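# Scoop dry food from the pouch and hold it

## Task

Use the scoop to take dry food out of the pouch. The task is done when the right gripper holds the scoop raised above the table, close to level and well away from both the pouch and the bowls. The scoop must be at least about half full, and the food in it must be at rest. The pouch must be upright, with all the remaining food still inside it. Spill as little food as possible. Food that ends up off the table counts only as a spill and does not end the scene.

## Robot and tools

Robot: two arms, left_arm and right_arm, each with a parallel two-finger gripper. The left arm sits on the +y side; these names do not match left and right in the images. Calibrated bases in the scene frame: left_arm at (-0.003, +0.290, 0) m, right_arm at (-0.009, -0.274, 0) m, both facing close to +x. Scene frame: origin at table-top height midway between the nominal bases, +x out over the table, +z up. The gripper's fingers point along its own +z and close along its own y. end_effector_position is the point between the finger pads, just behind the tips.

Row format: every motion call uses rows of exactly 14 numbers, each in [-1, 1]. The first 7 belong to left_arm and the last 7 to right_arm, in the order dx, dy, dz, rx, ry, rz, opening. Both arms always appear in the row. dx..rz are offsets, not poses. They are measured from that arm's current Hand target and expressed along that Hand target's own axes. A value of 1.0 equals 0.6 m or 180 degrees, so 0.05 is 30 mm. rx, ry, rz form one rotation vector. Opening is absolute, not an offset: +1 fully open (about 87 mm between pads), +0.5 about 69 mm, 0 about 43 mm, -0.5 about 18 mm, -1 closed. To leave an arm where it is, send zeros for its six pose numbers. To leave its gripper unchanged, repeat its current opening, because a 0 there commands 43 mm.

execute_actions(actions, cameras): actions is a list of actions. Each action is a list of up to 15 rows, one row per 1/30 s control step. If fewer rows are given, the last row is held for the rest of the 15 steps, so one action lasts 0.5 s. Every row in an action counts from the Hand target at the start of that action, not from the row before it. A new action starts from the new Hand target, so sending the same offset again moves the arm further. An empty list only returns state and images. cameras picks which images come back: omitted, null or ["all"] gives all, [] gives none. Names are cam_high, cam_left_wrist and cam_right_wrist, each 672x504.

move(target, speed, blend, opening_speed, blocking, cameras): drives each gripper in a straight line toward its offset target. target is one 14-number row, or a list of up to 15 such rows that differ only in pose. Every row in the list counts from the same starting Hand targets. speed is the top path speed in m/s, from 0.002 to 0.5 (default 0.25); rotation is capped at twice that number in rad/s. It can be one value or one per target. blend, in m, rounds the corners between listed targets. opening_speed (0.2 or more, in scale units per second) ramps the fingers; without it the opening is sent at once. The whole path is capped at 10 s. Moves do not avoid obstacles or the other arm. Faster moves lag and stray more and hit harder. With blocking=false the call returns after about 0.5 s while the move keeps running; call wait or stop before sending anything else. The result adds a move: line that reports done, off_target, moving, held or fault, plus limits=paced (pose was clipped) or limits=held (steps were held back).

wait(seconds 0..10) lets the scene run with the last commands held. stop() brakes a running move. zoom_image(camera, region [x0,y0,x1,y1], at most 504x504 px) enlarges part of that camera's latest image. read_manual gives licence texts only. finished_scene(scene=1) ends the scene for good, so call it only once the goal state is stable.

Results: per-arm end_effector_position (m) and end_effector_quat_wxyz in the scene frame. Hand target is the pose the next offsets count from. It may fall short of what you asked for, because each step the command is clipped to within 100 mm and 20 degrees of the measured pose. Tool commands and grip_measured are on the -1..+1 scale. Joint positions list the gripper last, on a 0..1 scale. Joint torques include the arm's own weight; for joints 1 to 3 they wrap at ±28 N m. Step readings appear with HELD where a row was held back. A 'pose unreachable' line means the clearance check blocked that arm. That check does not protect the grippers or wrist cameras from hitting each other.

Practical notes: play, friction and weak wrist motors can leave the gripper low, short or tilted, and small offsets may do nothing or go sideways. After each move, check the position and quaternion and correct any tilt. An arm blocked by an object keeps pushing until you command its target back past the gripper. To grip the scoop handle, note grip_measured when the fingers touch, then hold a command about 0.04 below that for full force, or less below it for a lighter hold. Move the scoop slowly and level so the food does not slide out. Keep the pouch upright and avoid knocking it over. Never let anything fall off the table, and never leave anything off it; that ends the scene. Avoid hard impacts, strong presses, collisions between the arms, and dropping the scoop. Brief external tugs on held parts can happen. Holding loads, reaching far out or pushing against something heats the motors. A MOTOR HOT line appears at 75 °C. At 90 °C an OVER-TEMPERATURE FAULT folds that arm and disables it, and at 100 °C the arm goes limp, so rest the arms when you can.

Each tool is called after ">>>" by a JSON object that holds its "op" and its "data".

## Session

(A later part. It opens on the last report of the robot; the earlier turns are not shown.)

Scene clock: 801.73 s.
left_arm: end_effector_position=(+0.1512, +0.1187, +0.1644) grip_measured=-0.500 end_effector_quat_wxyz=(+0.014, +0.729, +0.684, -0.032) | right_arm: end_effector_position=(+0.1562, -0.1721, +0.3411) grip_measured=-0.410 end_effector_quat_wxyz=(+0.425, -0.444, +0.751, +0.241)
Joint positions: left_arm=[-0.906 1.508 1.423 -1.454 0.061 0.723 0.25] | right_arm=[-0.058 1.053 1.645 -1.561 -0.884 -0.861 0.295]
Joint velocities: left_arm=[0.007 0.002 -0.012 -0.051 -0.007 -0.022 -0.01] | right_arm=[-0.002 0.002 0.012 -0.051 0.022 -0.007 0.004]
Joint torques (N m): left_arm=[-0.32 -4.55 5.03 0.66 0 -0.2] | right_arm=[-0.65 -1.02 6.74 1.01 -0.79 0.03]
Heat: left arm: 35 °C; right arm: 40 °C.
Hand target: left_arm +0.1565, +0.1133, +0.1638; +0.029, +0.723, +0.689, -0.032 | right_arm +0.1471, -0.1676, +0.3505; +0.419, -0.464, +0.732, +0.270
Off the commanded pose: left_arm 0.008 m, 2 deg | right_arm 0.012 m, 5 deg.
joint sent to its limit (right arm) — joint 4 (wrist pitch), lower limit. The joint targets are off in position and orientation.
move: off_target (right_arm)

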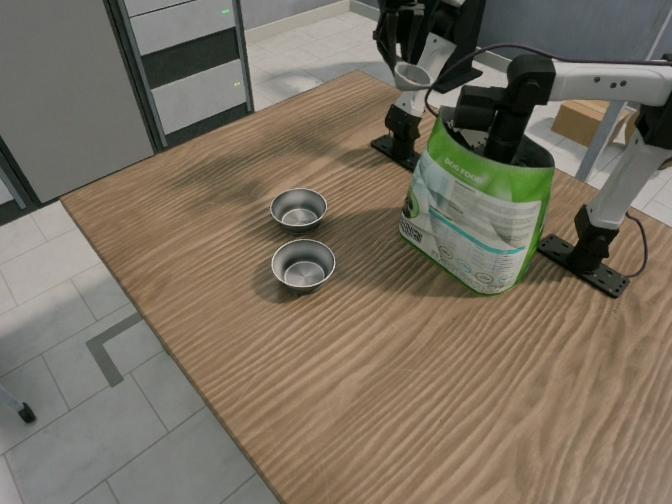

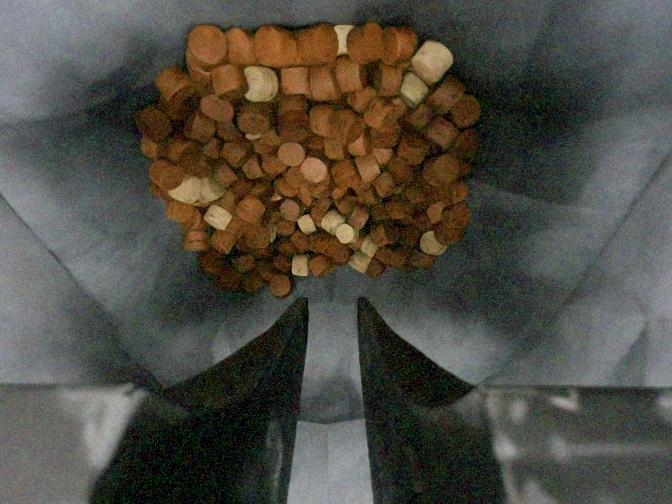

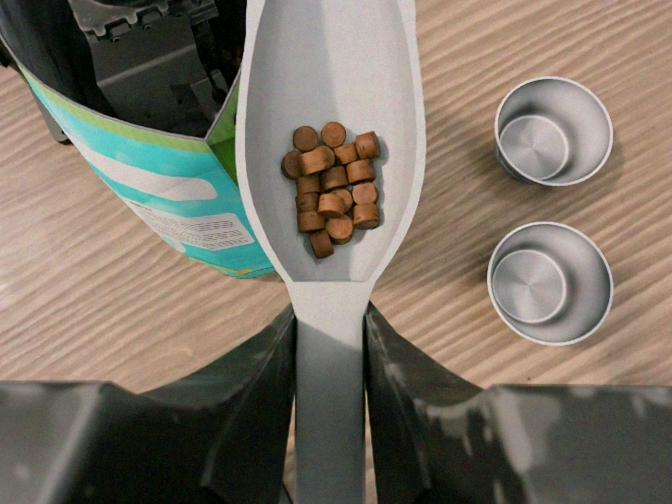

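>>> {"op": "move", "data": {"target": [-0.0188,0.0093,0.0100,0,0,0,0.8, 0,0,0,0,0,0,-0.5], "speed": 0.1, "cameras": ["cam_left_wrist"]}}

>>> {"op": "move", "data": {"target": [0.0055,0.0002,0.1017,0,0,0,0.8, 0,0,0,0,0,0,-0.5], "speed": 0.1, "cameras": ["cam_left_wrist"]}}

Scene clock: 804.77 s.
left_arm: end_effector_position=(+0.1555, +0.1126, +0.1553) grip_measured=+0.800 end_effector_quat_wxyz=(+0.006, +0.721, +0.692, -0.031) | right_arm: end_effector_position=(+0.1562, -0.1721, +0.3411) grip_measured=-0.410 end_effector_quat_wxyz=(+0.425, -0.444, +0.751, +0.241)
Joint positions: left_arm=[-0.906 1.548 1.423 -1.429 0.06 0.702 0.9] | right_arm=[-0.058 1.053 1.645 -1.561 -0.884 -0.861 0.295]
Joint velocities: left_arm=[-0.032 -0.012 0.002 -0.066 -0.051 -0.022 0.002] | right_arm=[0.007 0.012 -0.012 -0.051 -0.022 0.037 -0.004]
Joint torques (N m): left_arm=[-0.4 -4.64 7.06 0.61 0.01 -0.2] | right_arm=[-0.65 -1.03 6.76 1.01 -0.79 0.03]
Heat: left arm: 35 °C; right arm: 40 °C.
Hand target: left_arm +0.1616, +0.1014, +0.1588; +0.029, +0.723, +0.689, -0.032 | right_arm +0.1471, -0.1676, +0.3505; +0.419, -0.464, +0.732, +0.270
Off the commanded pose: left_arm 0.013 m, 3 deg | right_arm 0.014 m, 5 deg.
joint sent to its limit (right arm) — joint 4 (wrist pitch), lower limit. The joint targets are off in position and orientation.
move: off_target (left_arm, right_arm)
Images, in order (width x height): cam_left_wrist 672x504.

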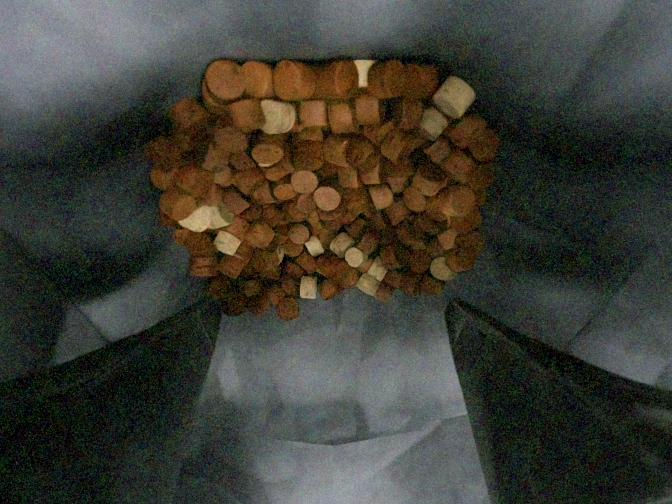

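Scene clock: 805.97 s.
left_arm: end_effector_position=(+0.1546, +0.1070, +0.1128) grip_measured=+0.796 end_effector_quat_wxyz=(+0.019, +0.724, +0.688, -0.031) | right_arm: end_effector_position=(+0.1562, -0.1721, +0.3411) grip_measured=-0.410 end_effector_quat_wxyz=(+0.425, -0.444, +0.751, +0.241)
Joint positions: left_arm=[-0.925 1.531 1.241 -1.236 0.057 0.693 0.898] | right_arm=[-0.058 1.053 1.645 -1.561 -0.884 -0.861 0.295]
Joint velocities: left_arm=[-0.012 -0.012 0.002 0.037 -0.037 0.037 -0.002] | right_arm=[-0.002 -0.017 -0.007 -0.022 0.007 -0.007 0.007]
Joint torques (N m): left_arm=[-0.23 -3.4 1.69 1.16 0.04 -0.16] | right_arm=[-0.64 -1.05 6.75 1.01 -0.79 0.03]
Heat: left arm: 35 °C; right arm: 40 °C.
Hand target: left_arm +0.1610, +0.0998, +0.0977; +0.029, +0.723, +0.689, -0.032 | right_arm +0.1471, -0.1676, +0.3505; +0.419, -0.464, +0.732, +0.270
Off the commanded pose: left_arm 0.018 m, 1 deg | right_arm 0.014 m, 5 deg.
joint sent to its limit (right arm) — joint 4 (wrist pitch), lower limit. The joint targets are off in position and orientation.
move: off_target (left_arm, right_arm)
Images, in order (width x height): cam_left_wrist 672x504.

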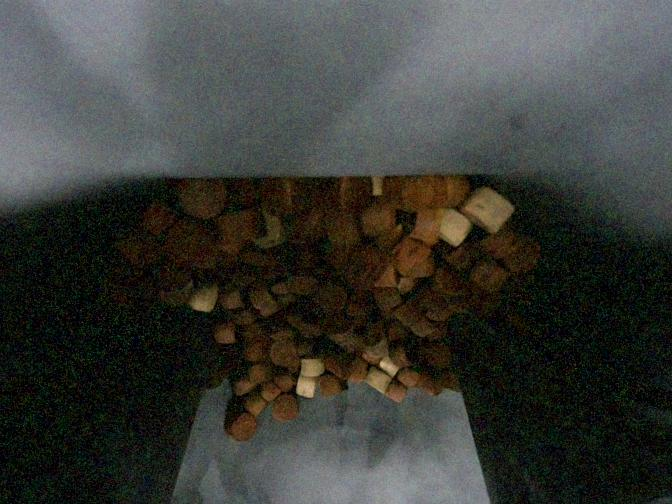

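>>> {"op": "move", "data": {"target": [0.0014,0,0.0150,0,0,0,-1, 0,0,0,0,0,0,-0.5], "speed": 0.05, "opening_speed": 1.5, "cameras": ["cam_left_wrist"]}}

Scene clock: 807.93 s.
left_arm: end_effector_position=(+0.1606, +0.1057, +0.0979) grip_measured=-0.655 end_effector_quat_wxyz=(+0.030, +0.723, +0.690, -0.029) | right_arm: end_effector_position=(+0.1562, -0.1721, +0.3411) grip_measured=-0.410 end_effector_quat_wxyz=(+0.425, -0.444, +0.751, +0.241)
Joint positions: left_arm=[-0.912 1.534 1.186 -1.158 0.052 0.7 0.173] | right_arm=[-0.058 1.053 1.645 -1.561 -0.884 -0.861 0.295]
Joint velocities: left_arm=[-0.002 -0.012 -0.007 -0.007 -0.022 0.037 -0.018] | right_arm=[0.002 0.007 -0.007 0.037 0.095 0.037 -0.015]
Joint torques (N m): left_arm=[-0.01 -3.19 3.78 0.76 0.08 -0.14] | right_arm=[-0.66 -1.03 6.76 1.01 -0.79 0.03]
Heat: left arm: 35 °C; right arm: 40 °C.
Hand target: left_arm +0.1609, +0.0999, +0.0887; +0.029, +0.723, +0.689, -0.032 | right_arm +0.1471, -0.1676, +0.3505; +0.419, -0.464, +0.732, +0.270
Off the commanded pose: left_arm 0.011 m, 0 deg | right_arm 0.014 m, 5 deg.
joint sent to its limit (right arm) — joint 4 (wrist pitch), lower limit. The joint targets are off in position and orientation.
move: off_target (left_arm, right_arm)
Images, in order (width x height): cam_left_wrist 672x504.

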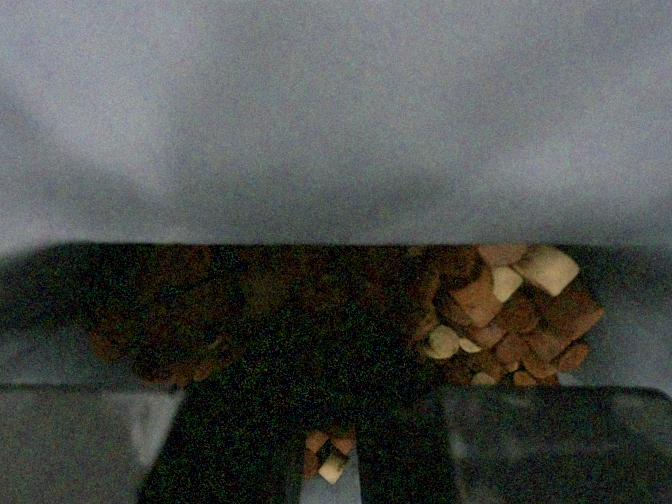

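>>> {"op": "move", "data": {"target": [0.0055,-0.0058,-0.1281,0,0,0,-1, 0,0,0,0,0,0,-0.5], "speed": 0.15, "cameras": ["cam_left_wrist"]}}

Scene clock: 810.97 s.
left_arm: end_effector_position=(+0.1554, +0.1125, +0.1538) grip_measured=-0.760 end_effector_quat_wxyz=(+0.013, +0.723, +0.690, -0.028) | right_arm: end_effector_position=(+0.1562, -0.1721, +0.3411) grip_measured=-0.410 end_effector_quat_wxyz=(+0.425, -0.444, +0.751, +0.241)
Joint positions: left_arm=[-0.912 1.534 1.405 -1.411 0.052 0.702 0.12] | right_arm=[-0.058 1.053 1.645 -1.561 -0.884 -0.861 0.295]
Joint velocities: left_arm=[-0.007 -0.017 -0.002 -0.11 0.022 0.037 -0.006] | right_arm=[0.002 0.012 -0.002 -0.051 -0.022 0.037 0.001]
Joint torques (N m): left_arm=[0.55 -5.74 8.59 0.16 0.1 0.01] | right_arm=[-0.65 -1.03 6.75 1.01 -0.79 0.03]
Heat: left arm: 35 °C; right arm: 40 °C.
Hand target: left_arm +0.1586, +0.1095, +0.1650; +0.029, +0.723, +0.689, -0.032 | right_arm +0.1471, -0.1676, +0.3505; +0.419, -0.464, +0.732, +0.270
Off the commanded pose: left_arm 0.012 m, 2 deg | right_arm 0.014 m, 5 deg.
joint sent to its limit (right arm) — joint 4 (wrist pitch), lower limit. The joint targets are off in position and orientation.
move: off_target (left_arm, right_arm)
Images, in order (width x height): cam_left_wrist 672x504.

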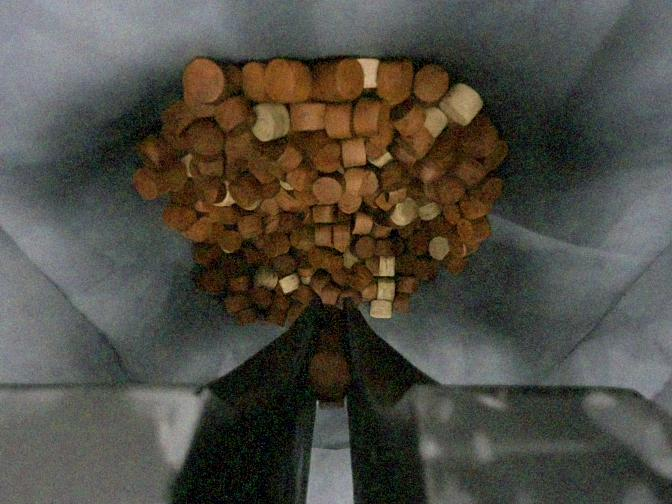

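>>> {"op": "zoom_image", "data": {"camera": "cam_left_wrist", "region": [270, 270, 400, 410]}}

Scaled by 3.600 from the camera's 672x504 image, which has a finer 960x720 frame.

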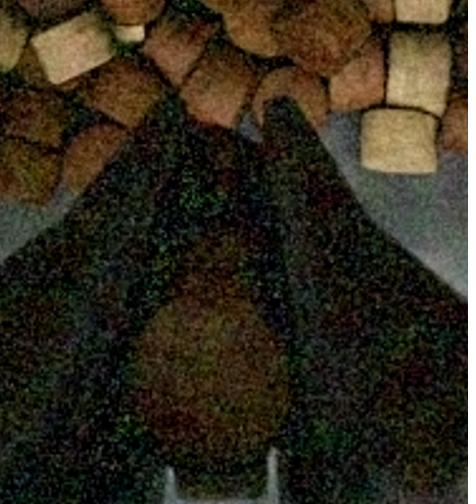

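>>> {"op": "move", "data": {"target": [[0.0070,-0.0007,-0.0742,0,-0.0167,0,-1, 0,0,0,0,0,0,-0.5],[-0.0015,0.0076,-0.1755,0,-0.0839,0,-1, 0,0,0,0,0,0,-0.5],[0.0387,0.0085,-0.3128,-0.0198,-0.2391,-0.0398,-1, 0,0,0,0,0,0,-0.5],[-0.1535,0.0110,-0.3883,-0.1840,-0.2057,-0.3698,-1, -0.0791,0.1270,0.1326,0,0,0,-0.5]], "speed": [0.15,0.25,0.25,0.35], "blend": 0.01}}

Scene clock: 816.00 s.
left_arm: end_effector_position=(+0.1620, +0.0309, +0.4003) grip_measured=-0.760 end_effector_quat_wxyz=(+0.444, +0.182, +0.869, -0.124) | right_arm: end_effector_position=(+0.1129, -0.0628, +0.3438) grip_measured=-0.410 end_effector_quat_wxyz=(+0.398, -0.469, +0.743, +0.265)
Joint positions: left_arm=[-1.277 1.567 2.315 -1.539 -0.629 -0.604 0.12] | right_arm=[0.961 1.011 1.553 -1.126 -0.183 -0.094 0.295]
Joint velocities: left_arm=[-0.007 0.002 0.002 -0.066 -0.022 0.037 0.002] | right_arm=[-0.007 -0.012 0.002 0.007 -0.022 -0.037 -0.007]
Joint torques (N m): left_arm=[-0.46 -3.29 6.06 1.18 -0.45 -0.21] | right_arm=[0.47 -0.57 4.83 2.66 0.11 0.2]
Heat: left arm: 35 °C; right arm: 40 °C.
Hand target: left_arm +0.1632, +0.0366, +0.4063; +0.402, +0.157, +0.900, -0.064 | right_arm +0.1195, -0.0559, +0.3533; +0.422, -0.462, +0.731, +0.270
Off the commanded pose: left_arm 0.008 m, 9 deg | right_arm 0.015 m, 3 deg.
joint sent to its limit (left arm) — joint 4 (wrist pitch), lower limit. The joint targets are off in position and orientation.
move: off_target (left_arm, right_arm)

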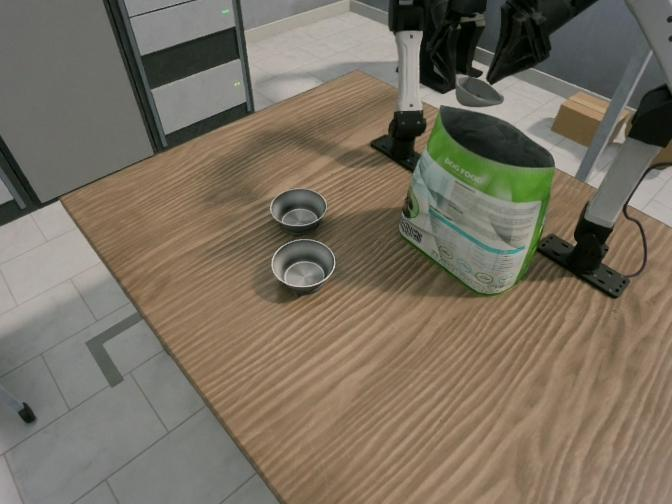

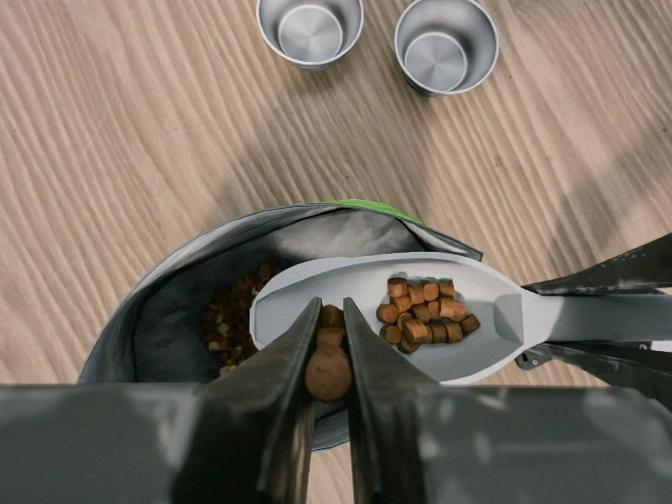

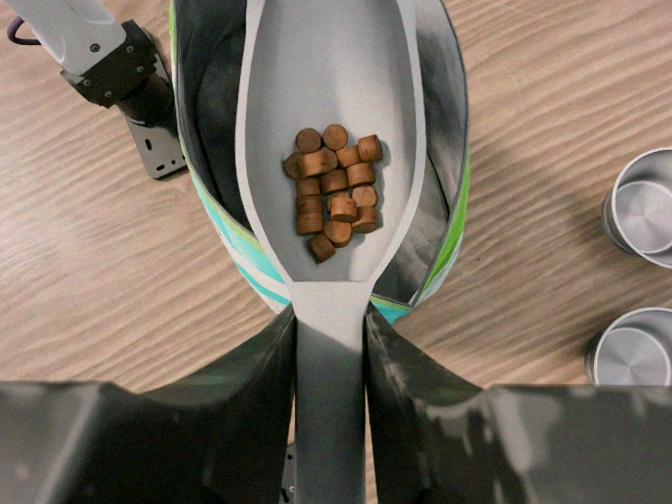

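>>> {"op": "move", "data": {"target": [0.0172,-0.0114,0.0257,0,0,0,-1, 0,0,0,0,0,0,-0.5], "speed": 0.12, "cameras": []}}

>>> {"op": "move", "data": {"target": [0,0,0,0,0,0,-0.1, 0,0,0,0,0,0,-0.5], "opening_speed": 2, "cameras": ["cam_left_wrist","cam_right_wrist"]}}

>>> {"op": "zoom_image", "data": {"camera": "cam_right_wrist", "region": [230, 60, 430, 280]}}

Scene clock: 817.93 s.
left_arm: end_effector_position=(+0.1633, +0.0236, +0.3905) grip_measured=-0.760 end_effector_quat_wxyz=(+0.434, +0.174, +0.876, -0.117) | right_arm: end_effector_position=(+0.1132, -0.0629, +0.3438) grip_measured=-0.410 end_effector_quat_wxyz=(+0.398, -0.469, +0.743, +0.265)
Joint positions: left_arm=[-1.277 1.589 2.301 -1.539 -0.629 -0.637 0.12] | right_arm=[0.961 1.011 1.553 -1.126 -0.181 -0.094 0.295]
Joint velocities: left_arm=[-0.002 0.007 0.002 -0.007 0.037 0.007 0.017] | right_arm=[-0.007 0.002 -0.007 -0.007 0.007 0.007 -0.007]
Joint torques (N m): left_arm=[-0.03 -3.62 3.54 1.14 -0.41 -0.2] | right_arm=[0.49 -0.55 4.83 2.66 0.11 0.19]
Heat: left arm: 35 °C; right arm: 40 °C.
Hand target: left_arm +0.1652, +0.0287, +0.3882; +0.402, +0.157, +0.900, -0.064 | right_arm +0.1195, -0.0559, +0.3533; +0.422, -0.462, +0.731, +0.270
Off the commanded pose: left_arm 0.006 m, 8 deg | right_arm 0.013 m, 3 deg.
joint sent to its limit (left arm) — joint 4 (wrist pitch), lower limit. The joint targets are off in position and orientation.
move: off_target (left_arm, right_arm)
No camera images: "cameras" was empty.

Scene clock: 818.93 s.
left_arm: end_effector_position=(+0.1633, +0.0236, +0.3905) grip_measured=-0.100 end_effector_quat_wxyz=(+0.434, +0.174, +0.876, -0.117) | right_arm: end_effector_position=(+0.1132, -0.0629, +0.3438) grip_measured=-0.410 end_effector_quat_wxyz=(+0.398, -0.469, +0.743, +0.265)
Joint positions: left_arm=[-1.277 1.589 2.301 -1.539 -0.629 -0.637 0.45] | right_arm=[0.961 1.011 1.553 -1.126 -0.181 -0.094 0.295]
Joint velocities: left_arm=[-0.012 0.002 -0.022 0.066 0.007 0.051 0.004] | right_arm=[-0.002 -0.012 -0.012 -0.066 -0.051 0.007 -0.007]
Joint torques (N m): left_arm=[-0.01 -3.56 3.54 1.14 -0.41 -0.2] | right_arm=[0.49 -0.57 4.85 2.65 0.11 0.19]
Heat: left arm: 35 °C; right arm: 40 °C.
Hand target: left_arm +0.1652, +0.0287, +0.3882; +0.402, +0.157, +0.900, -0.064 | right_arm +0.1195, -0.0559, +0.3533; +0.422, -0.462, +0.731, +0.270
Off the commanded pose: left_arm 0.006 m, 8 deg | right_arm 0.013 m, 3 deg.
joint sent to its limit (left arm) — joint 4 (wrist pitch), lower limit. The joint targets are off in position and orientation.
move: off_target (left_arm, right_arm)
Images, in order (width x height): cam_left_wrist 672x504, cam_right_wrist 672x504.

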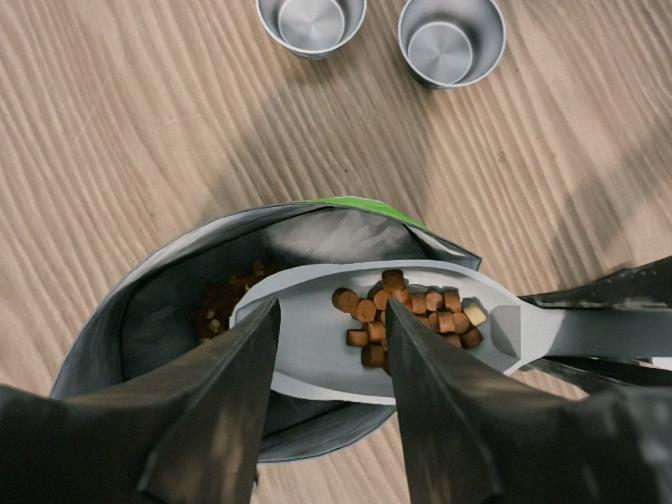

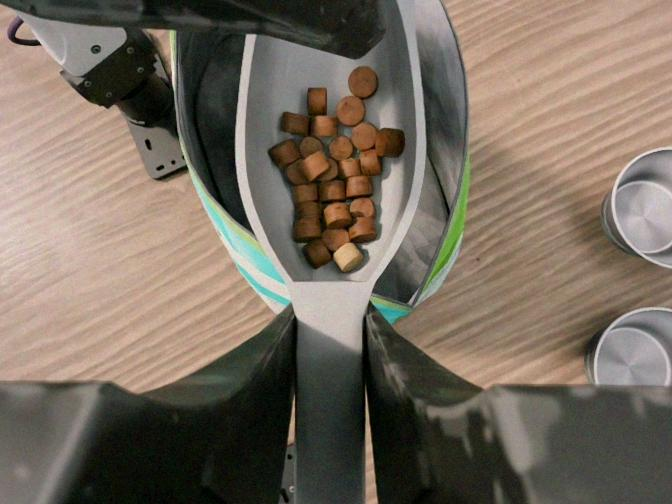

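Scaled by 2.291 from the camera's 672x504 image, which has a finer 960x720 frame.

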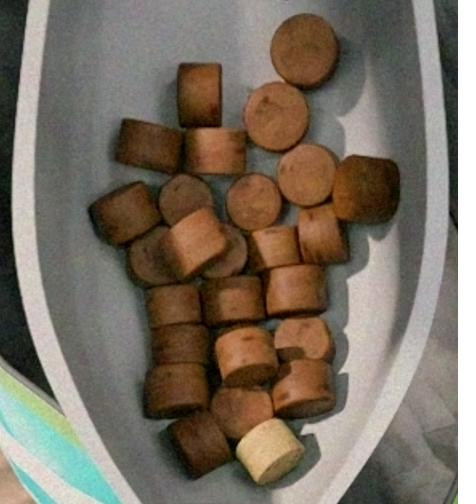

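>>> {"op": "move", "data": {"target": [[-0.0272,0.0157,-0.0320,0,0,0,-0.5, 0.0090,-0.0084,-0.0157,0,0,0,-0.5],[0.0928,0.1887,-0.0079,0.2692,0,0.2423,-0.5, 0.0791,-0.1214,-0.1315,0,0,0,-0.5],[0.1825,0.1388,0.0918,0.2213,0.1368,0.3262,-0.5, 0.0791,-0.1214,-0.1315,0,0,0,-0.5],[0.2600,0.1324,0.1576,0.1893,0.1941,0.3538,-0.5, 0.0791,-0.1214,-0.1315,0,0,0,-0.5],[0.3103,0.1151,0.2112,0.1805,0.2085,0.3596,-0.5, 0.0791,-0.1214,-0.1315,0,0,0,-0.5]], "speed": [0.15,0.35,0.25,0.2,0.15], "blend": 0.01, "cameras": ["cam_left_wrist"]}}

Scene clock: 825.27 s.
left_arm: end_effector_position=(+0.1534, +0.1104, +0.1645) grip_measured=-0.500 end_effector_quat_wxyz=(+0.012, +0.716, +0.697, -0.033) | right_arm: end_effector_position=(+0.1535, -0.1704, +0.3407) grip_measured=-0.410 end_effector_quat_wxyz=(+0.423, -0.446, +0.751, +0.243)
Joint positions: left_arm=[-0.914 1.543 1.457 -1.454 0.063 0.68 0.25] | right_arm=[-0.046 1.046 1.642 -1.561 -0.879 -0.852 0.295]
Joint velocities: left_arm=[0.002 -0.007 -0.007 -0.022 -0.007 0.051 -0.004] | right_arm=[-0.007 -0.002 -0.017 0.007 -0.037 0.007 0.004]
Joint torques (N m): left_arm=[-0.31 -4.93 5.03 0.65 0 -0.21] | right_arm=[-0.66 -0.88 6.76 1.02 -0.8 0.03]
Heat: left arm: 34 °C; right arm: 40 °C.
Hand target: left_arm +0.1587, +0.1047, +0.1638; +0.028, +0.711, +0.701, -0.033 | right_arm +0.1443, -0.1658, +0.3502; +0.419, -0.464, +0.732, +0.270
Off the commanded pose: left_arm 0.008 m, 2 deg | right_arm 0.013 m, 4 deg.
joint sent to its limit (right arm) — joint 4 (wrist pitch), lower limit. The joint targets are off in position and orientation.
move: off_target (right_arm)
Images, in order (width x height): cam_left_wrist 672x504.

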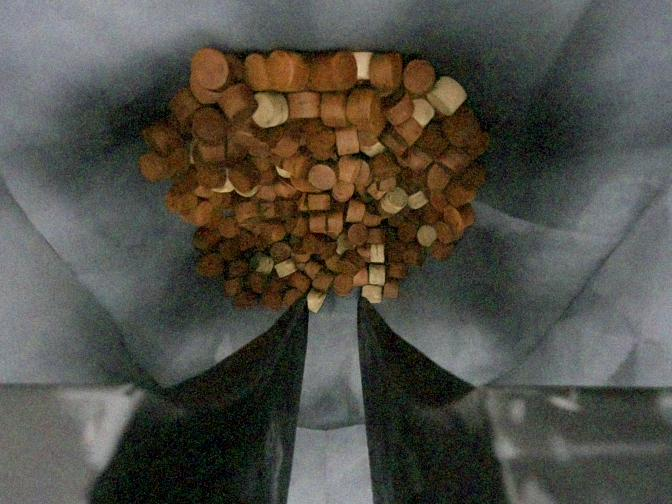

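>>> {"op": "move", "data": {"target": [-0.0037,0.0052,0.1107,0,0,0,0.8, 0,0,0,0,0,0,-0.5], "speed": 0.07, "opening_speed": 3, "cameras": ["cam_left_wrist"]}}

>>> {"op": "move", "data": {"target": [0.0014,0,0.0150,0,0,0,-1, 0,0,0,0,0,0,-0.5], "speed": 0.05, "opening_speed": 1.5, "cameras": []}}

Scene clock: 827.13 s.
left_arm: end_effector_position=(+0.1552, +0.1050, +0.1111) grip_measured=+0.797 end_effector_quat_wxyz=(+0.017, +0.720, +0.693, -0.029) | right_arm: end_effector_position=(+0.1535, -0.1704, +0.3407) grip_measured=-0.410 end_effector_quat_wxyz=(+0.423, -0.446, +0.751, +0.243)
Joint positions: left_arm=[-0.928 1.543 1.245 -1.231 0.054 0.676 0.899] | right_arm=[-0.046 1.046 1.642 -1.561 -0.879 -0.852 0.295]
Joint velocities: left_arm=[-0.002 -0.002 -0.007 0.022 -0.007 -0.037 0.006] | right_arm=[0.012 -0.012 0.002 -0.022 0.022 0.037 0.001]
Joint torques (N m): left_arm=[-0.08 -3.48 2.28 1.09 0.08 -0.23] | right_arm=[-0.66 -0.88 6.78 1.02 -0.79 0.03]
Heat: left arm: 34 °C; right arm: 40 °C.
Hand target: left_arm +0.1608, +0.0972, +0.0978; +0.028, +0.711, +0.701, -0.033 | right_arm +0.1443, -0.1658, +0.3502; +0.419, -0.464, +0.732, +0.270
Off the commanded pose: left_arm 0.017 m, 2 deg | right_arm 0.014 m, 4 deg.
joint sent to its limit (right arm) — joint 4 (wrist pitch), lower limit. The joint targets are off in position and orientation.
move: off_target (left_arm, right_arm)
Images, in order (width x height): cam_left_wrist 672x504.

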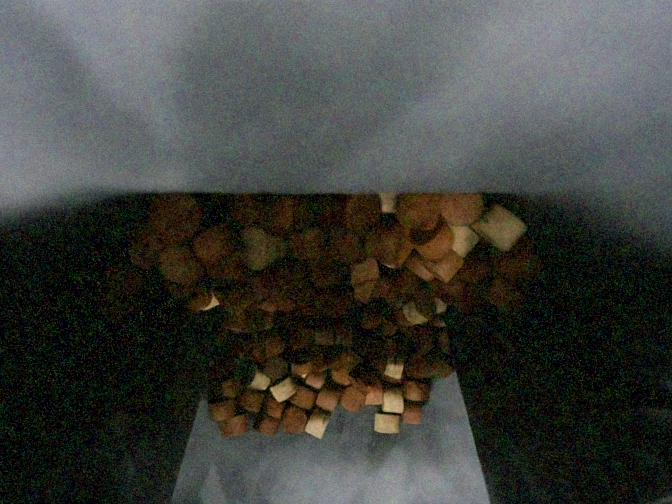

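Scene clock: 828.83 s.
left_arm: end_effector_position=(+0.1601, +0.1022, +0.0978) grip_measured=-0.616 end_effector_quat_wxyz=(+0.029, +0.713, +0.700, -0.034) | right_arm: end_effector_position=(+0.1535, -0.1704, +0.3407) grip_measured=-0.410 end_effector_quat_wxyz=(+0.423, -0.446, +0.751, +0.243)
Joint positions: left_arm=[-0.912 1.544 1.196 -1.156 0.061 0.671 0.192] | right_arm=[-0.046 1.046 1.642 -1.561 -0.879 -0.852 0.295]
Joint velocities: left_arm=[-0.002 0.002 -0.012 -0.051 0.037 0.007 -0.002] | right_arm=[0.002 -0.007 -0.002 0.007 -0.051 0.051 -0.007]
Joint torques (N m): left_arm=[-0.13 -3.14 3.93 0.74 0.08 -0.2] | right_arm=[-0.66 -0.88 6.78 1.02 -0.8 0.03]
Heat: left arm: 34 °C; right arm: 39 °C.
Hand target: left_arm +0.1606, +0.0973, +0.0888; +0.028, +0.711, +0.701, -0.033 | right_arm +0.1443, -0.1658, +0.3502; +0.419, -0.464, +0.732, +0.270
Off the commanded pose: left_arm 0.010 m, 0 deg | right_arm 0.014 m, 4 deg.
joint sent to its limit (right arm) — joint 4 (wrist pitch), lower limit. The joint targets are off in position and orientation.
move: off_target (right_arm)
No camera images: "cameras" was empty.

>>> {"op": "move", "data": {"target": [[0.0105,-0.0046,-0.1283,0,0,0,-1, 0,0,0,0,0,0,-0.5],[0.0175,-0.0047,-0.2025,0,-0.0167,0,-1, 0,0,0,0,0,0,-0.5],[0.0090,0.0036,-0.3038,0,-0.0839,0,-1, 0,0,0,0,0,0,-0.5],[0.0493,0.0065,-0.4410,-0.0141,-0.2392,-0.0285,-1, 0,0,0,0,0,0,-0.5],[-0.1509,0.0085,-0.5162,-0.1778,-0.2078,-0.3589,-1, -0.0787,0.1143,0.1267,0,0,0,-0.5],[-0.1551,0.0085,-0.4874,-0.1778,-0.2078,-0.3589,-1, -0.0787,0.1143,0.1267,0,0,0,-0.5]], "speed": [0.2,0.2,0.25,0.25,0.35,0.12], "blend": 0.008}}

Scene clock: 834.90 s.
left_arm: end_effector_position=(+0.1666, +0.0227, +0.3908) grip_measured=-0.616 end_effector_quat_wxyz=(+0.430, +0.176, +0.877, -0.119) | right_arm: end_effector_position=(+0.1152, -0.0666, +0.3449) grip_measured=-0.410 end_effector_quat_wxyz=(+0.397, -0.469, +0.743, +0.266)
Joint positions: left_arm=[-1.257 1.6 2.318 -1.539 -0.606 -0.621 0.192] | right_arm=[0.924 1.011 1.56 -1.139 -0.215 -0.114 0.295]
Joint velocities: left_arm=[0.012 -0.017 0.017 -0.037 0.037 0.081 0.002] | right_arm=[0.007 0.012 -0.012 -0.022 -0.081 0.051 0.015]
Joint torques (N m): left_arm=[-0.28 -3.78 3.55 1.16 -0.46 -0.22] | right_arm=[0.49 -0.51 4.81 2.66 0.1 0.2]
Heat: left arm: 34 °C; right arm: 39 °C.
Hand target: left_arm +0.1685, +0.0284, +0.3893; +0.398, +0.159, +0.901, -0.066 | right_arm +0.1222, -0.0600, +0.3545; +0.422, -0.462, +0.731, +0.270
Off the commanded pose: left_arm 0.008 m, 7 deg | right_arm 0.015 m, 3 deg.
joint sent to its limit (left arm) — joint 4 (wrist pitch), lower limit. The joint targets are off in position and orientation.
move: off_target (left_arm, right_arm)

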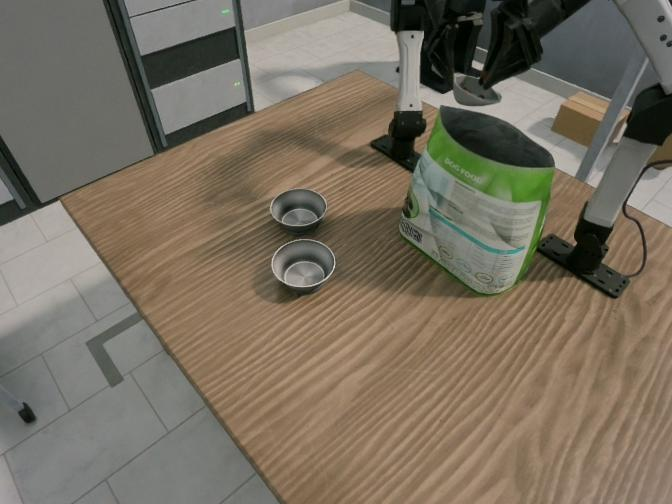

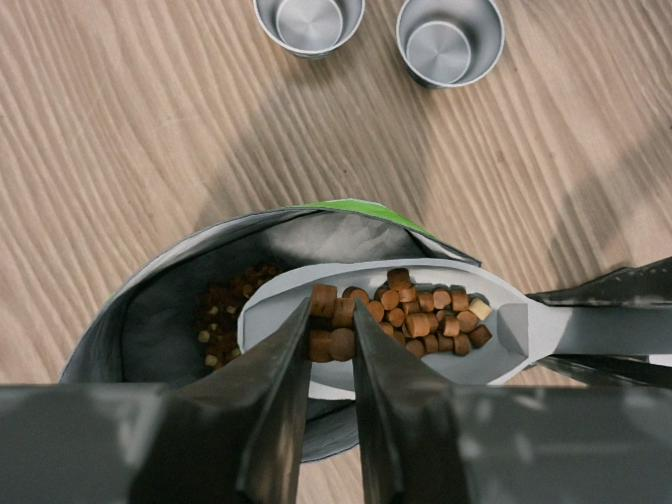

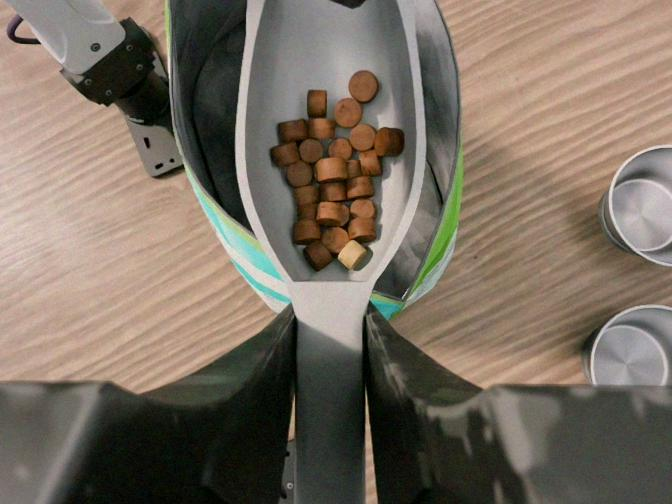

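>>> {"op": "move", "data": {"target": [0,0,0,0,0,0,0, 0,0,0,0,0,0,-0.5], "opening_speed": 2, "cameras": ["cam_left_wrist","cam_right_wrist"]}}

>>> {"op": "zoom_image", "data": {"camera": "cam_right_wrist", "region": [230, 40, 430, 280]}}

Scene clock: 836.13 s.
left_arm: end_effector_position=(+0.1666, +0.0227, +0.3908) grip_measured=+0.000 end_effector_quat_wxyz=(+0.430, +0.176, +0.877, -0.119) | right_arm: end_effector_position=(+0.1154, -0.0668, +0.3448) grip_measured=-0.410 end_effector_quat_wxyz=(+0.397, -0.469, +0.743, +0.265)
Joint positions: left_arm=[-1.257 1.6 2.318 -1.539 -0.606 -0.621 0.5] | right_arm=[0.924 1.011 1.56 -1.139 -0.213 -0.114 0.295]
Joint velocities: left_arm=[-0.007 -0.012 -0.007 -0.037 -0.066 0.022 0.013] | right_arm=[0.007 0.007 0.002 -0.051 -0.11 -0.037 -0.015]
Joint torques (N m): left_arm=[-0.31 -3.74 3.52 1.14 -0.44 -0.21] | right_arm=[0.5 -0.54 4.81 2.66 0.09 0.2]
Heat: left arm: 34 °C; right arm: 39 °C.
Hand target: left_arm +0.1685, +0.0284, +0.3893; +0.398, +0.159, +0.901, -0.066 | right_arm +0.1222, -0.0600, +0.3545; +0.422, -0.462, +0.731, +0.270
Off the commanded pose: left_arm 0.006 m, 8 deg | right_arm 0.014 m, 3 deg.
joint sent to its limit (left arm) — joint 4 (wrist pitch), lower limit. The joint targets are off in position and orientation.
move: off_target (left_arm, right_arm)
Images, in order (width x height): cam_left_wrist 672x504, cam_right_wrist 672x504.

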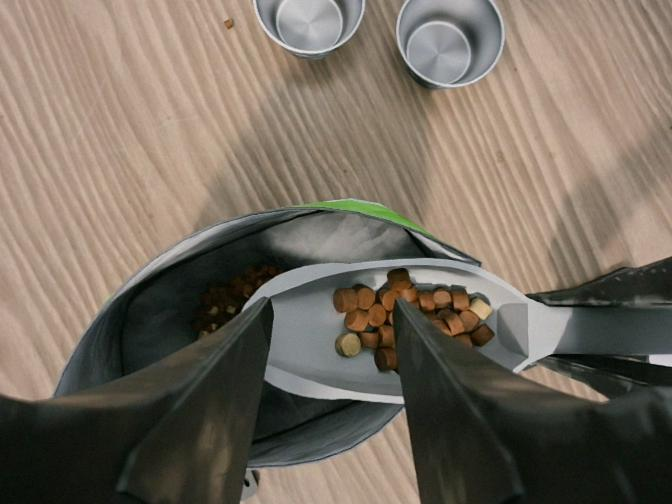

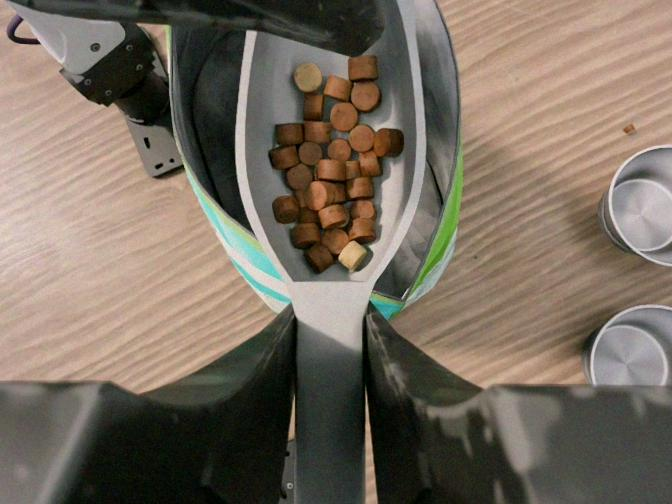

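Scaled by 2.100 from the camera's 672x504 image, which has a finer 960x720 frame.

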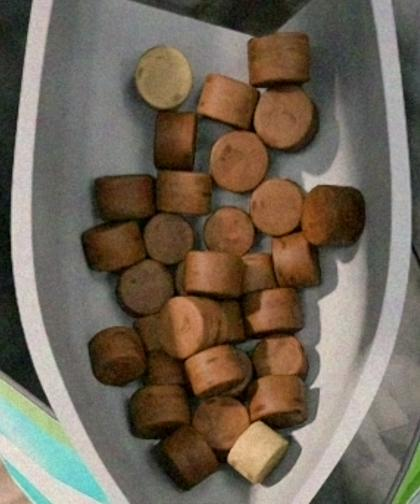

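>>> {"op": "move", "data": {"target": [[-0.0272,0.0157,-0.0320,0,0,0,-0.5, 0.0090,-0.0084,-0.0157,0,0,0,-0.5],[0.0985,0.1870,-0.0107,0.2692,0,0.2423,-0.5, 0.0773,-0.1078,-0.1247,0,0,0,-0.5],[0.1877,0.1372,0.0898,0.2213,0.1368,0.3262,-0.5, 0.0773,-0.1078,-0.1247,0,0,0,-0.5],[0.2652,0.1308,0.1562,0.1893,0.1941,0.3538,-0.5, 0.0773,-0.1078,-0.1247,0,0,0,-0.5],[0.3153,0.1137,0.2103,0.1805,0.2085,0.3596,-0.5, 0.0773,-0.1078,-0.1247,0,0,0,-0.5]], "speed": [0.15,0.35,0.25,0.2,0.15], "blend": 0.01, "cameras": ["cam_left_wrist"]}}

Scene clock: 841.63 s.
left_arm: end_effector_position=(+0.1524, +0.1101, +0.1634) grip_measured=-0.500 end_effector_quat_wxyz=(+0.009, +0.718, +0.695, -0.036) | right_arm: end_effector_position=(+0.1498, -0.1676, +0.3407) grip_measured=-0.410 end_effector_quat_wxyz=(+0.420, -0.449, +0.749, +0.247)
Joint positions: left_arm=[-0.914 1.546 1.456 -1.455 0.069 0.685 0.25] | right_arm=[-0.026 1.04 1.64 -1.561 -0.874 -0.84 0.295]
Joint velocities: left_arm=[-0.012 0.002 -0.012 -0.051 0.007 -0.022 0.007] | right_arm=[0.017 -0.002 -0.002 -0.037 -0.007 0.007 -0.007]
Joint torques (N m): left_arm=[-0.31 -4.96 5.08 0.65 0.01 -0.21] | right_arm=[-0.68 -0.53 7.01 1.02 -0.8 0.03]
Heat: left arm: 34 °C; right arm: 39 °C.
Hand target: left_arm +0.1582, +0.1042, +0.1630; +0.026, +0.713, +0.700, -0.036 | right_arm +0.1414, -0.1629, +0.3503; +0.419, -0.464, +0.732, +0.269
Off the commanded pose: left_arm 0.009 m, 2 deg | right_arm 0.012 m, 4 deg.
joint sent to its limit (right arm) — joint 4 (wrist pitch), lower limit. The joint targets are off in position, not in orientation.
move: off_target (right_arm)
Images, in order (width x height): cam_left_wrist 672x504.

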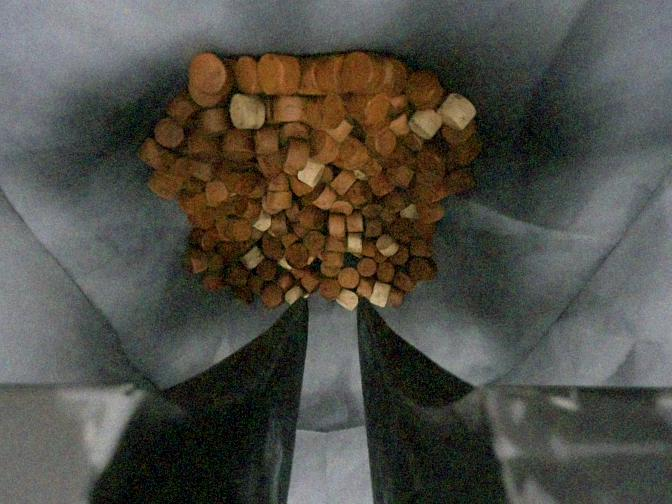

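>>> {"op": "move", "data": {"target": [-0.0084,0.0053,0.1112,0,0,0,0.8, 0,0,0,0,0,0,-0.5], "speed": 0.07, "opening_speed": 3, "cameras": []}}

>>> {"op": "move", "data": {"target": [0.0014,0,0.0150,0,0,0,-1, 0,0,0,0,0,0,-0.5], "speed": 0.05, "opening_speed": 1.5, "cameras": ["cam_left_wrist"]}}

Scene clock: 843.43 s.
left_arm: end_effector_position=(+0.1518, +0.1046, +0.1088) grip_measured=+0.799 end_effector_quat_wxyz=(+0.008, +0.719, +0.694, -0.033) | right_arm: end_effector_position=(+0.1498, -0.1676, +0.3407) grip_measured=-0.410 end_effector_quat_wxyz=(+0.420, -0.449, +0.749, +0.247)
Joint positions: left_arm=[-0.932 1.554 1.245 -1.237 0.063 0.67 0.899] | right_arm=[-0.026 1.04 1.64 -1.561 -0.874 -0.84 0.295]
Joint velocities: left_arm=[-0.007 -0.002 -0.012 0.007 -0.051 0.051 -0.006] | right_arm=[-0.012 -0.007 -0.002 0.007 0.066 0.022 0.018]
Joint torques (N m): left_arm=[-0.28 -3.49 3.03 1.14 0.07 -0.23] | right_arm=[-0.68 -0.54 7.01 1.03 -0.79 0.03]
Heat: left arm: 34 °C; right arm: 40 °C.
Hand target: left_arm +0.1599, +0.0937, +0.0970; +0.026, +0.713, +0.700, -0.036 | right_arm +0.1414, -0.1629, +0.3503; +0.419, -0.464, +0.732, +0.269
Off the commanded pose: left_arm 0.018 m, 2 deg | right_arm 0.014 m, 4 deg.
joint sent to its limit (right arm) — joint 4 (wrist pitch), lower limit. The joint targets are off in position, not in orientation.
move: off_target (left_arm, right_arm)
No camera images: "cameras" was empty.

Scene clock: 845.13 s.
left_arm: end_effector_position=(+0.1577, +0.0997, +0.0979) grip_measured=-0.630 end_effector_quat_wxyz=(+0.024, +0.714, +0.699, -0.040) | right_arm: end_effector_position=(+0.1498, -0.1676, +0.3407) grip_measured=-0.410 end_effector_quat_wxyz=(+0.420, -0.449, +0.749, +0.247)
Joint positions: left_arm=[-0.917 1.555 1.207 -1.165 0.074 0.67 0.185] | right_arm=[-0.026 1.04 1.64 -1.561 -0.874 -0.84 0.295]
Joint velocities: left_arm=[-0.007 0.007 -0.012 -0.095 0.007 0.007 -0.008] | right_arm=[-0.002 -0.012 -0.007 0.037 -0.037 0.007 -0.004]
Joint torques (N m): left_arm=[-0.39 -3.28 3.64 0.83 0 -0.18] | right_arm=[-0.66 -0.54 6.99 1.03 -0.79 0.04]
Heat: left arm: 34 °C; right arm: 40 °C.
Hand target: left_arm +0.1597, +0.0938, +0.0879; +0.026, +0.713, +0.700, -0.036 | right_arm +0.1414, -0.1629, +0.3503; +0.419, -0.464, +0.732, +0.269
Off the commanded pose: left_arm 0.012 m, 1 deg | right_arm 0.014 m, 4 deg.
joint sent to its limit (right arm) — joint 4 (wrist pitch), lower limit. The joint targets are off in position, not in orientation.
move: off_target (left_arm, right_arm)
Images, in order (width x height): cam_left_wrist 672x504.

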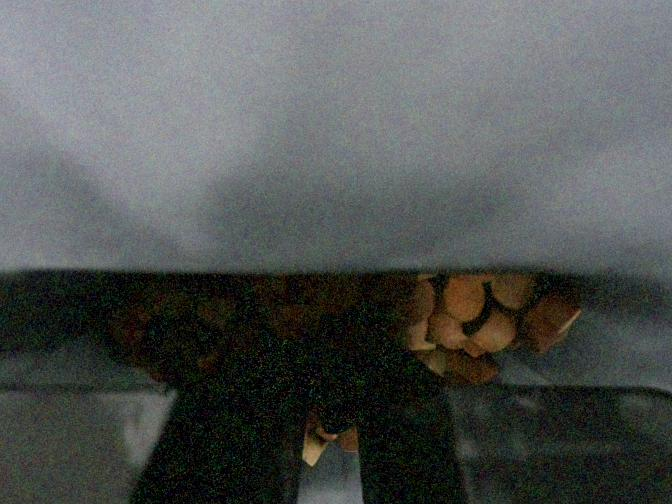

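>>> {"op": "move", "data": {"target": [[0.0161,-0.0031,-0.1303,0,0,0,-1, 0,0,0,0,0,0,-0.5],[0.0233,-0.0033,-0.2045,0,-0.0167,0,-1, 0,0,0,0,0,0,-0.5],[0.0149,0.0051,-0.3058,0,-0.0839,0,-1, 0,0,0,0,0,0,-0.5],[0.0553,0.0079,-0.4430,-0.0141,-0.2392,-0.0285,-1, 0,0,0,0,0,0,-0.5],[-0.1450,0.0098,-0.5182,-0.1778,-0.2078,-0.3589,-1, -0.0773,0.1080,0.1245,0,0,0,-0.5],[-0.1485,0.0098,-0.4795,-0.1778,-0.2078,-0.3589,-1, -0.0773,0.1080,0.1245,0,0,0,-0.5]], "speed": [0.2,0.2,0.25,0.25,0.35,0.12], "blend": 0.008, "cameras": ["cam_left_wrist","cam_right_wrist"]}}

Scene clock: 850.93 s.
left_arm: end_effector_position=(+0.1686, +0.0229, +0.3836) grip_measured=-0.633 end_effector_quat_wxyz=(+0.420, +0.177, +0.883, -0.112) | right_arm: end_effector_position=(+0.1147, -0.0670, +0.3449) grip_measured=-0.410 end_effector_quat_wxyz=(+0.397, -0.469, +0.743, +0.266)
Joint positions: left_arm=[-1.242 1.603 2.299 -1.541 -0.589 -0.621 0.184] | right_arm=[0.925 1.01 1.56 -1.14 -0.213 -0.113 0.295]
Joint velocities: left_arm=[-0.017 -0.012 -0.002 -0.066 0.007 -0.022 -0.002] | right_arm=[0.007 0.002 0.007 0.022 0.037 0.037 -0.012]
Joint torques (N m): left_arm=[-0.25 -4.08 3.73 1.15 -0.45 -0.19] | right_arm=[0.47 -0.53 4.83 2.66 0.1 0.2]
Heat: left arm: 34 °C; right arm: 40 °C.
Hand target: left_arm +0.1700, +0.0288, +0.3834; +0.395, +0.161, +0.902, -0.068 | right_arm +0.1220, -0.0600, +0.3546; +0.422, -0.462, +0.731, +0.270
Off the commanded pose: left_arm 0.007 m, 6 deg | right_arm 0.015 m, 3 deg.
joint sent to its limit (left arm) — joint 4 (wrist pitch), lower limit. The joint targets are off in position and orientation.
move: off_target (left_arm, right_arm)
Images, in order (width x height): cam_left_wrist 672x504, cam_right_wrist 672x504.

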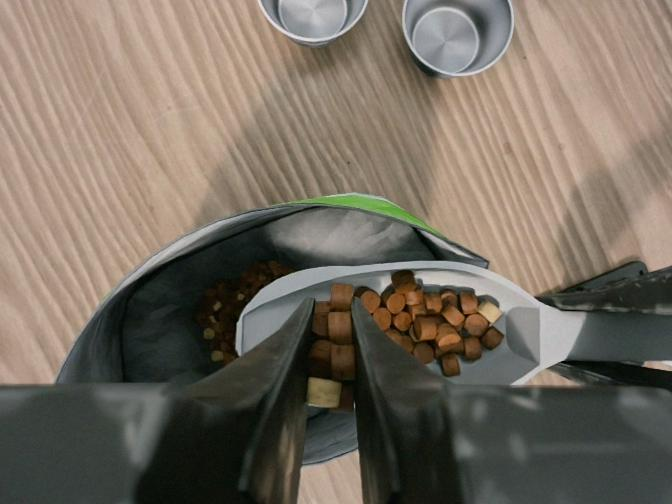

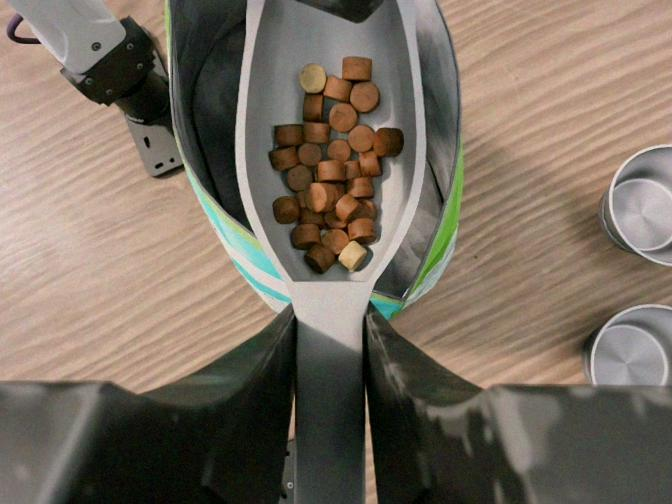

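>>> {"op": "move", "data": {"target": [0.0065,0,-0.0075,0,0,0,-1, 0,0,0,0,0,0,-0.5], "speed": 0.1, "cameras": []}}

>>> {"op": "move", "data": {"target": [0,0,0,0,0,0,0, 0,0,0,0,0,0,-0.5], "opening_speed": 1, "cameras": ["cam_left_wrist","cam_right_wrist"]}}

>>> {"op": "zoom_image", "data": {"camera": "cam_right_wrist", "region": [230, 40, 430, 280]}}

Scene clock: 852.73 s.
left_arm: end_effector_position=(+0.1684, +0.0225, +0.3786) grip_measured=-0.633 end_effector_quat_wxyz=(+0.418, +0.175, +0.885, -0.105) | right_arm: end_effector_position=(+0.1147, -0.0670, +0.3449) grip_measured=-0.410 end_effector_quat_wxyz=(+0.397, -0.469, +0.743, +0.266)
Joint positions: left_arm=[-1.247 1.603 2.279 -1.541 -0.598 -0.634 0.184] | right_arm=[0.925 1.01 1.56 -1.14 -0.213 -0.113 0.295]
Joint velocities: left_arm=[0.002 -0.002 0.012 -0.037 0.022 0.007 -0.008] | right_arm=[-0.022 -0.002 -0.022 -0.007 -0.081 -0.007 -0.001]
Joint torques (N m): left_arm=[-0.43 -5.87 3.59 1.13 -0.45 -0.21] | right_arm=[0.47 -0.53 4.82 2.66 0.09 0.2]
Heat: left arm: 34 °C; right arm: 40 °C.
Hand target: left_arm +0.1643, +0.0308, +0.3836; +0.395, +0.161, +0.902, -0.068 | right_arm +0.1220, -0.0600, +0.3546; +0.422, -0.462, +0.731, +0.270
Off the commanded pose: left_arm 0.011 m, 5 deg | right_arm 0.014 m, 3 deg.
joint sent to its limit (left arm) — joint 4 (wrist pitch), lower limit. The joint targets are off in position and orientation.
move: off_target (left_arm, right_arm)
No camera images: "cameras" was empty.

Scene clock: 854.27 s.
left_arm: end_effector_position=(+0.1686, +0.0226, +0.3787) grip_measured=+0.000 end_effector_quat_wxyz=(+0.418, +0.174, +0.885, -0.105) | right_arm: end_effector_position=(+0.1147, -0.0670, +0.3449) grip_measured=-0.410 end_effector_quat_wxyz=(+0.397, -0.469, +0.743, +0.266)
Joint positions: left_arm=[-1.247 1.603 2.279 -1.541 -0.6 -0.636 0.5] | right_arm=[0.925 1.01 1.56 -1.14 -0.213 -0.113 0.295]
Joint velocities: left_arm=[0.002 0.007 0.007 -0.037 0.037 0.051 0.001] | right_arm=[-0.007 -0.007 0.012 0.022 -0.007 0.051 0.012]
Joint torques (N m): left_arm=[-0.5 -5.81 3.55 1.1 -0.48 -0.21] | right_arm=[0.49 -0.53 4.83 2.66 0.09 0.2]
Heat: left arm: 34 °C; right arm: 40 °C.
Hand target: left_arm +0.1643, +0.0308, +0.3836; +0.395, +0.161, +0.902, -0.068 | right_arm +0.1220, -0.0600, +0.3546; +0.422, -0.462, +0.731, +0.270
Off the commanded pose: left_arm 0.010 m, 5 deg | right_arm 0.014 m, 3 deg.
joint sent to its limit (left arm) — joint 4 (wrist pitch), lower limit. The joint targets are off in position and orientation.
move: off_target (left_arm, right_arm)
Images, in order (width x height): cam_left_wrist 672x504, cam_right_wrist 672x504.

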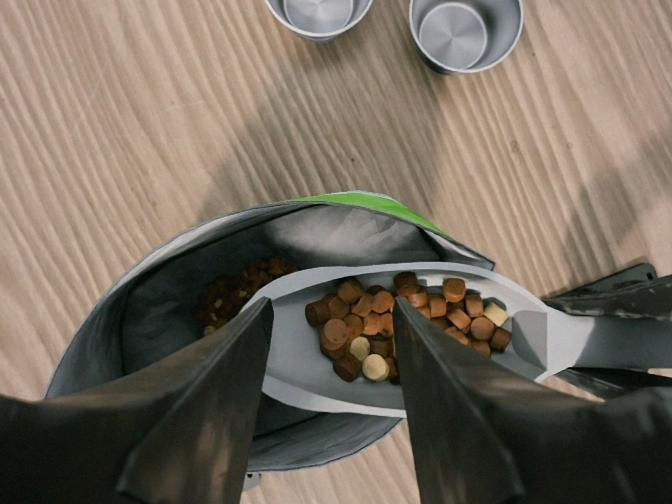

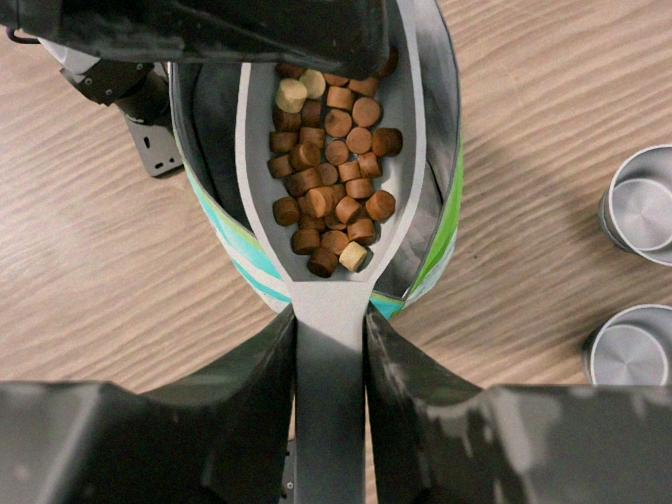

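Scaled by 2.100 from the camera's 672x504 image, which has a finer 960x720 frame.

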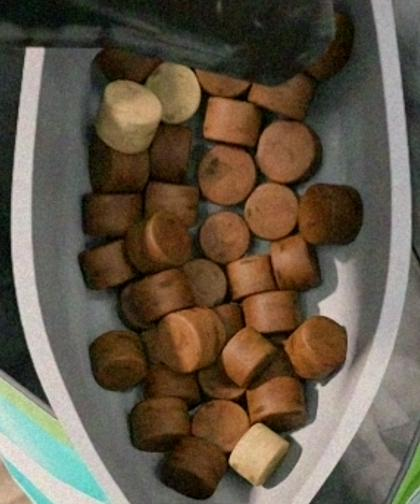

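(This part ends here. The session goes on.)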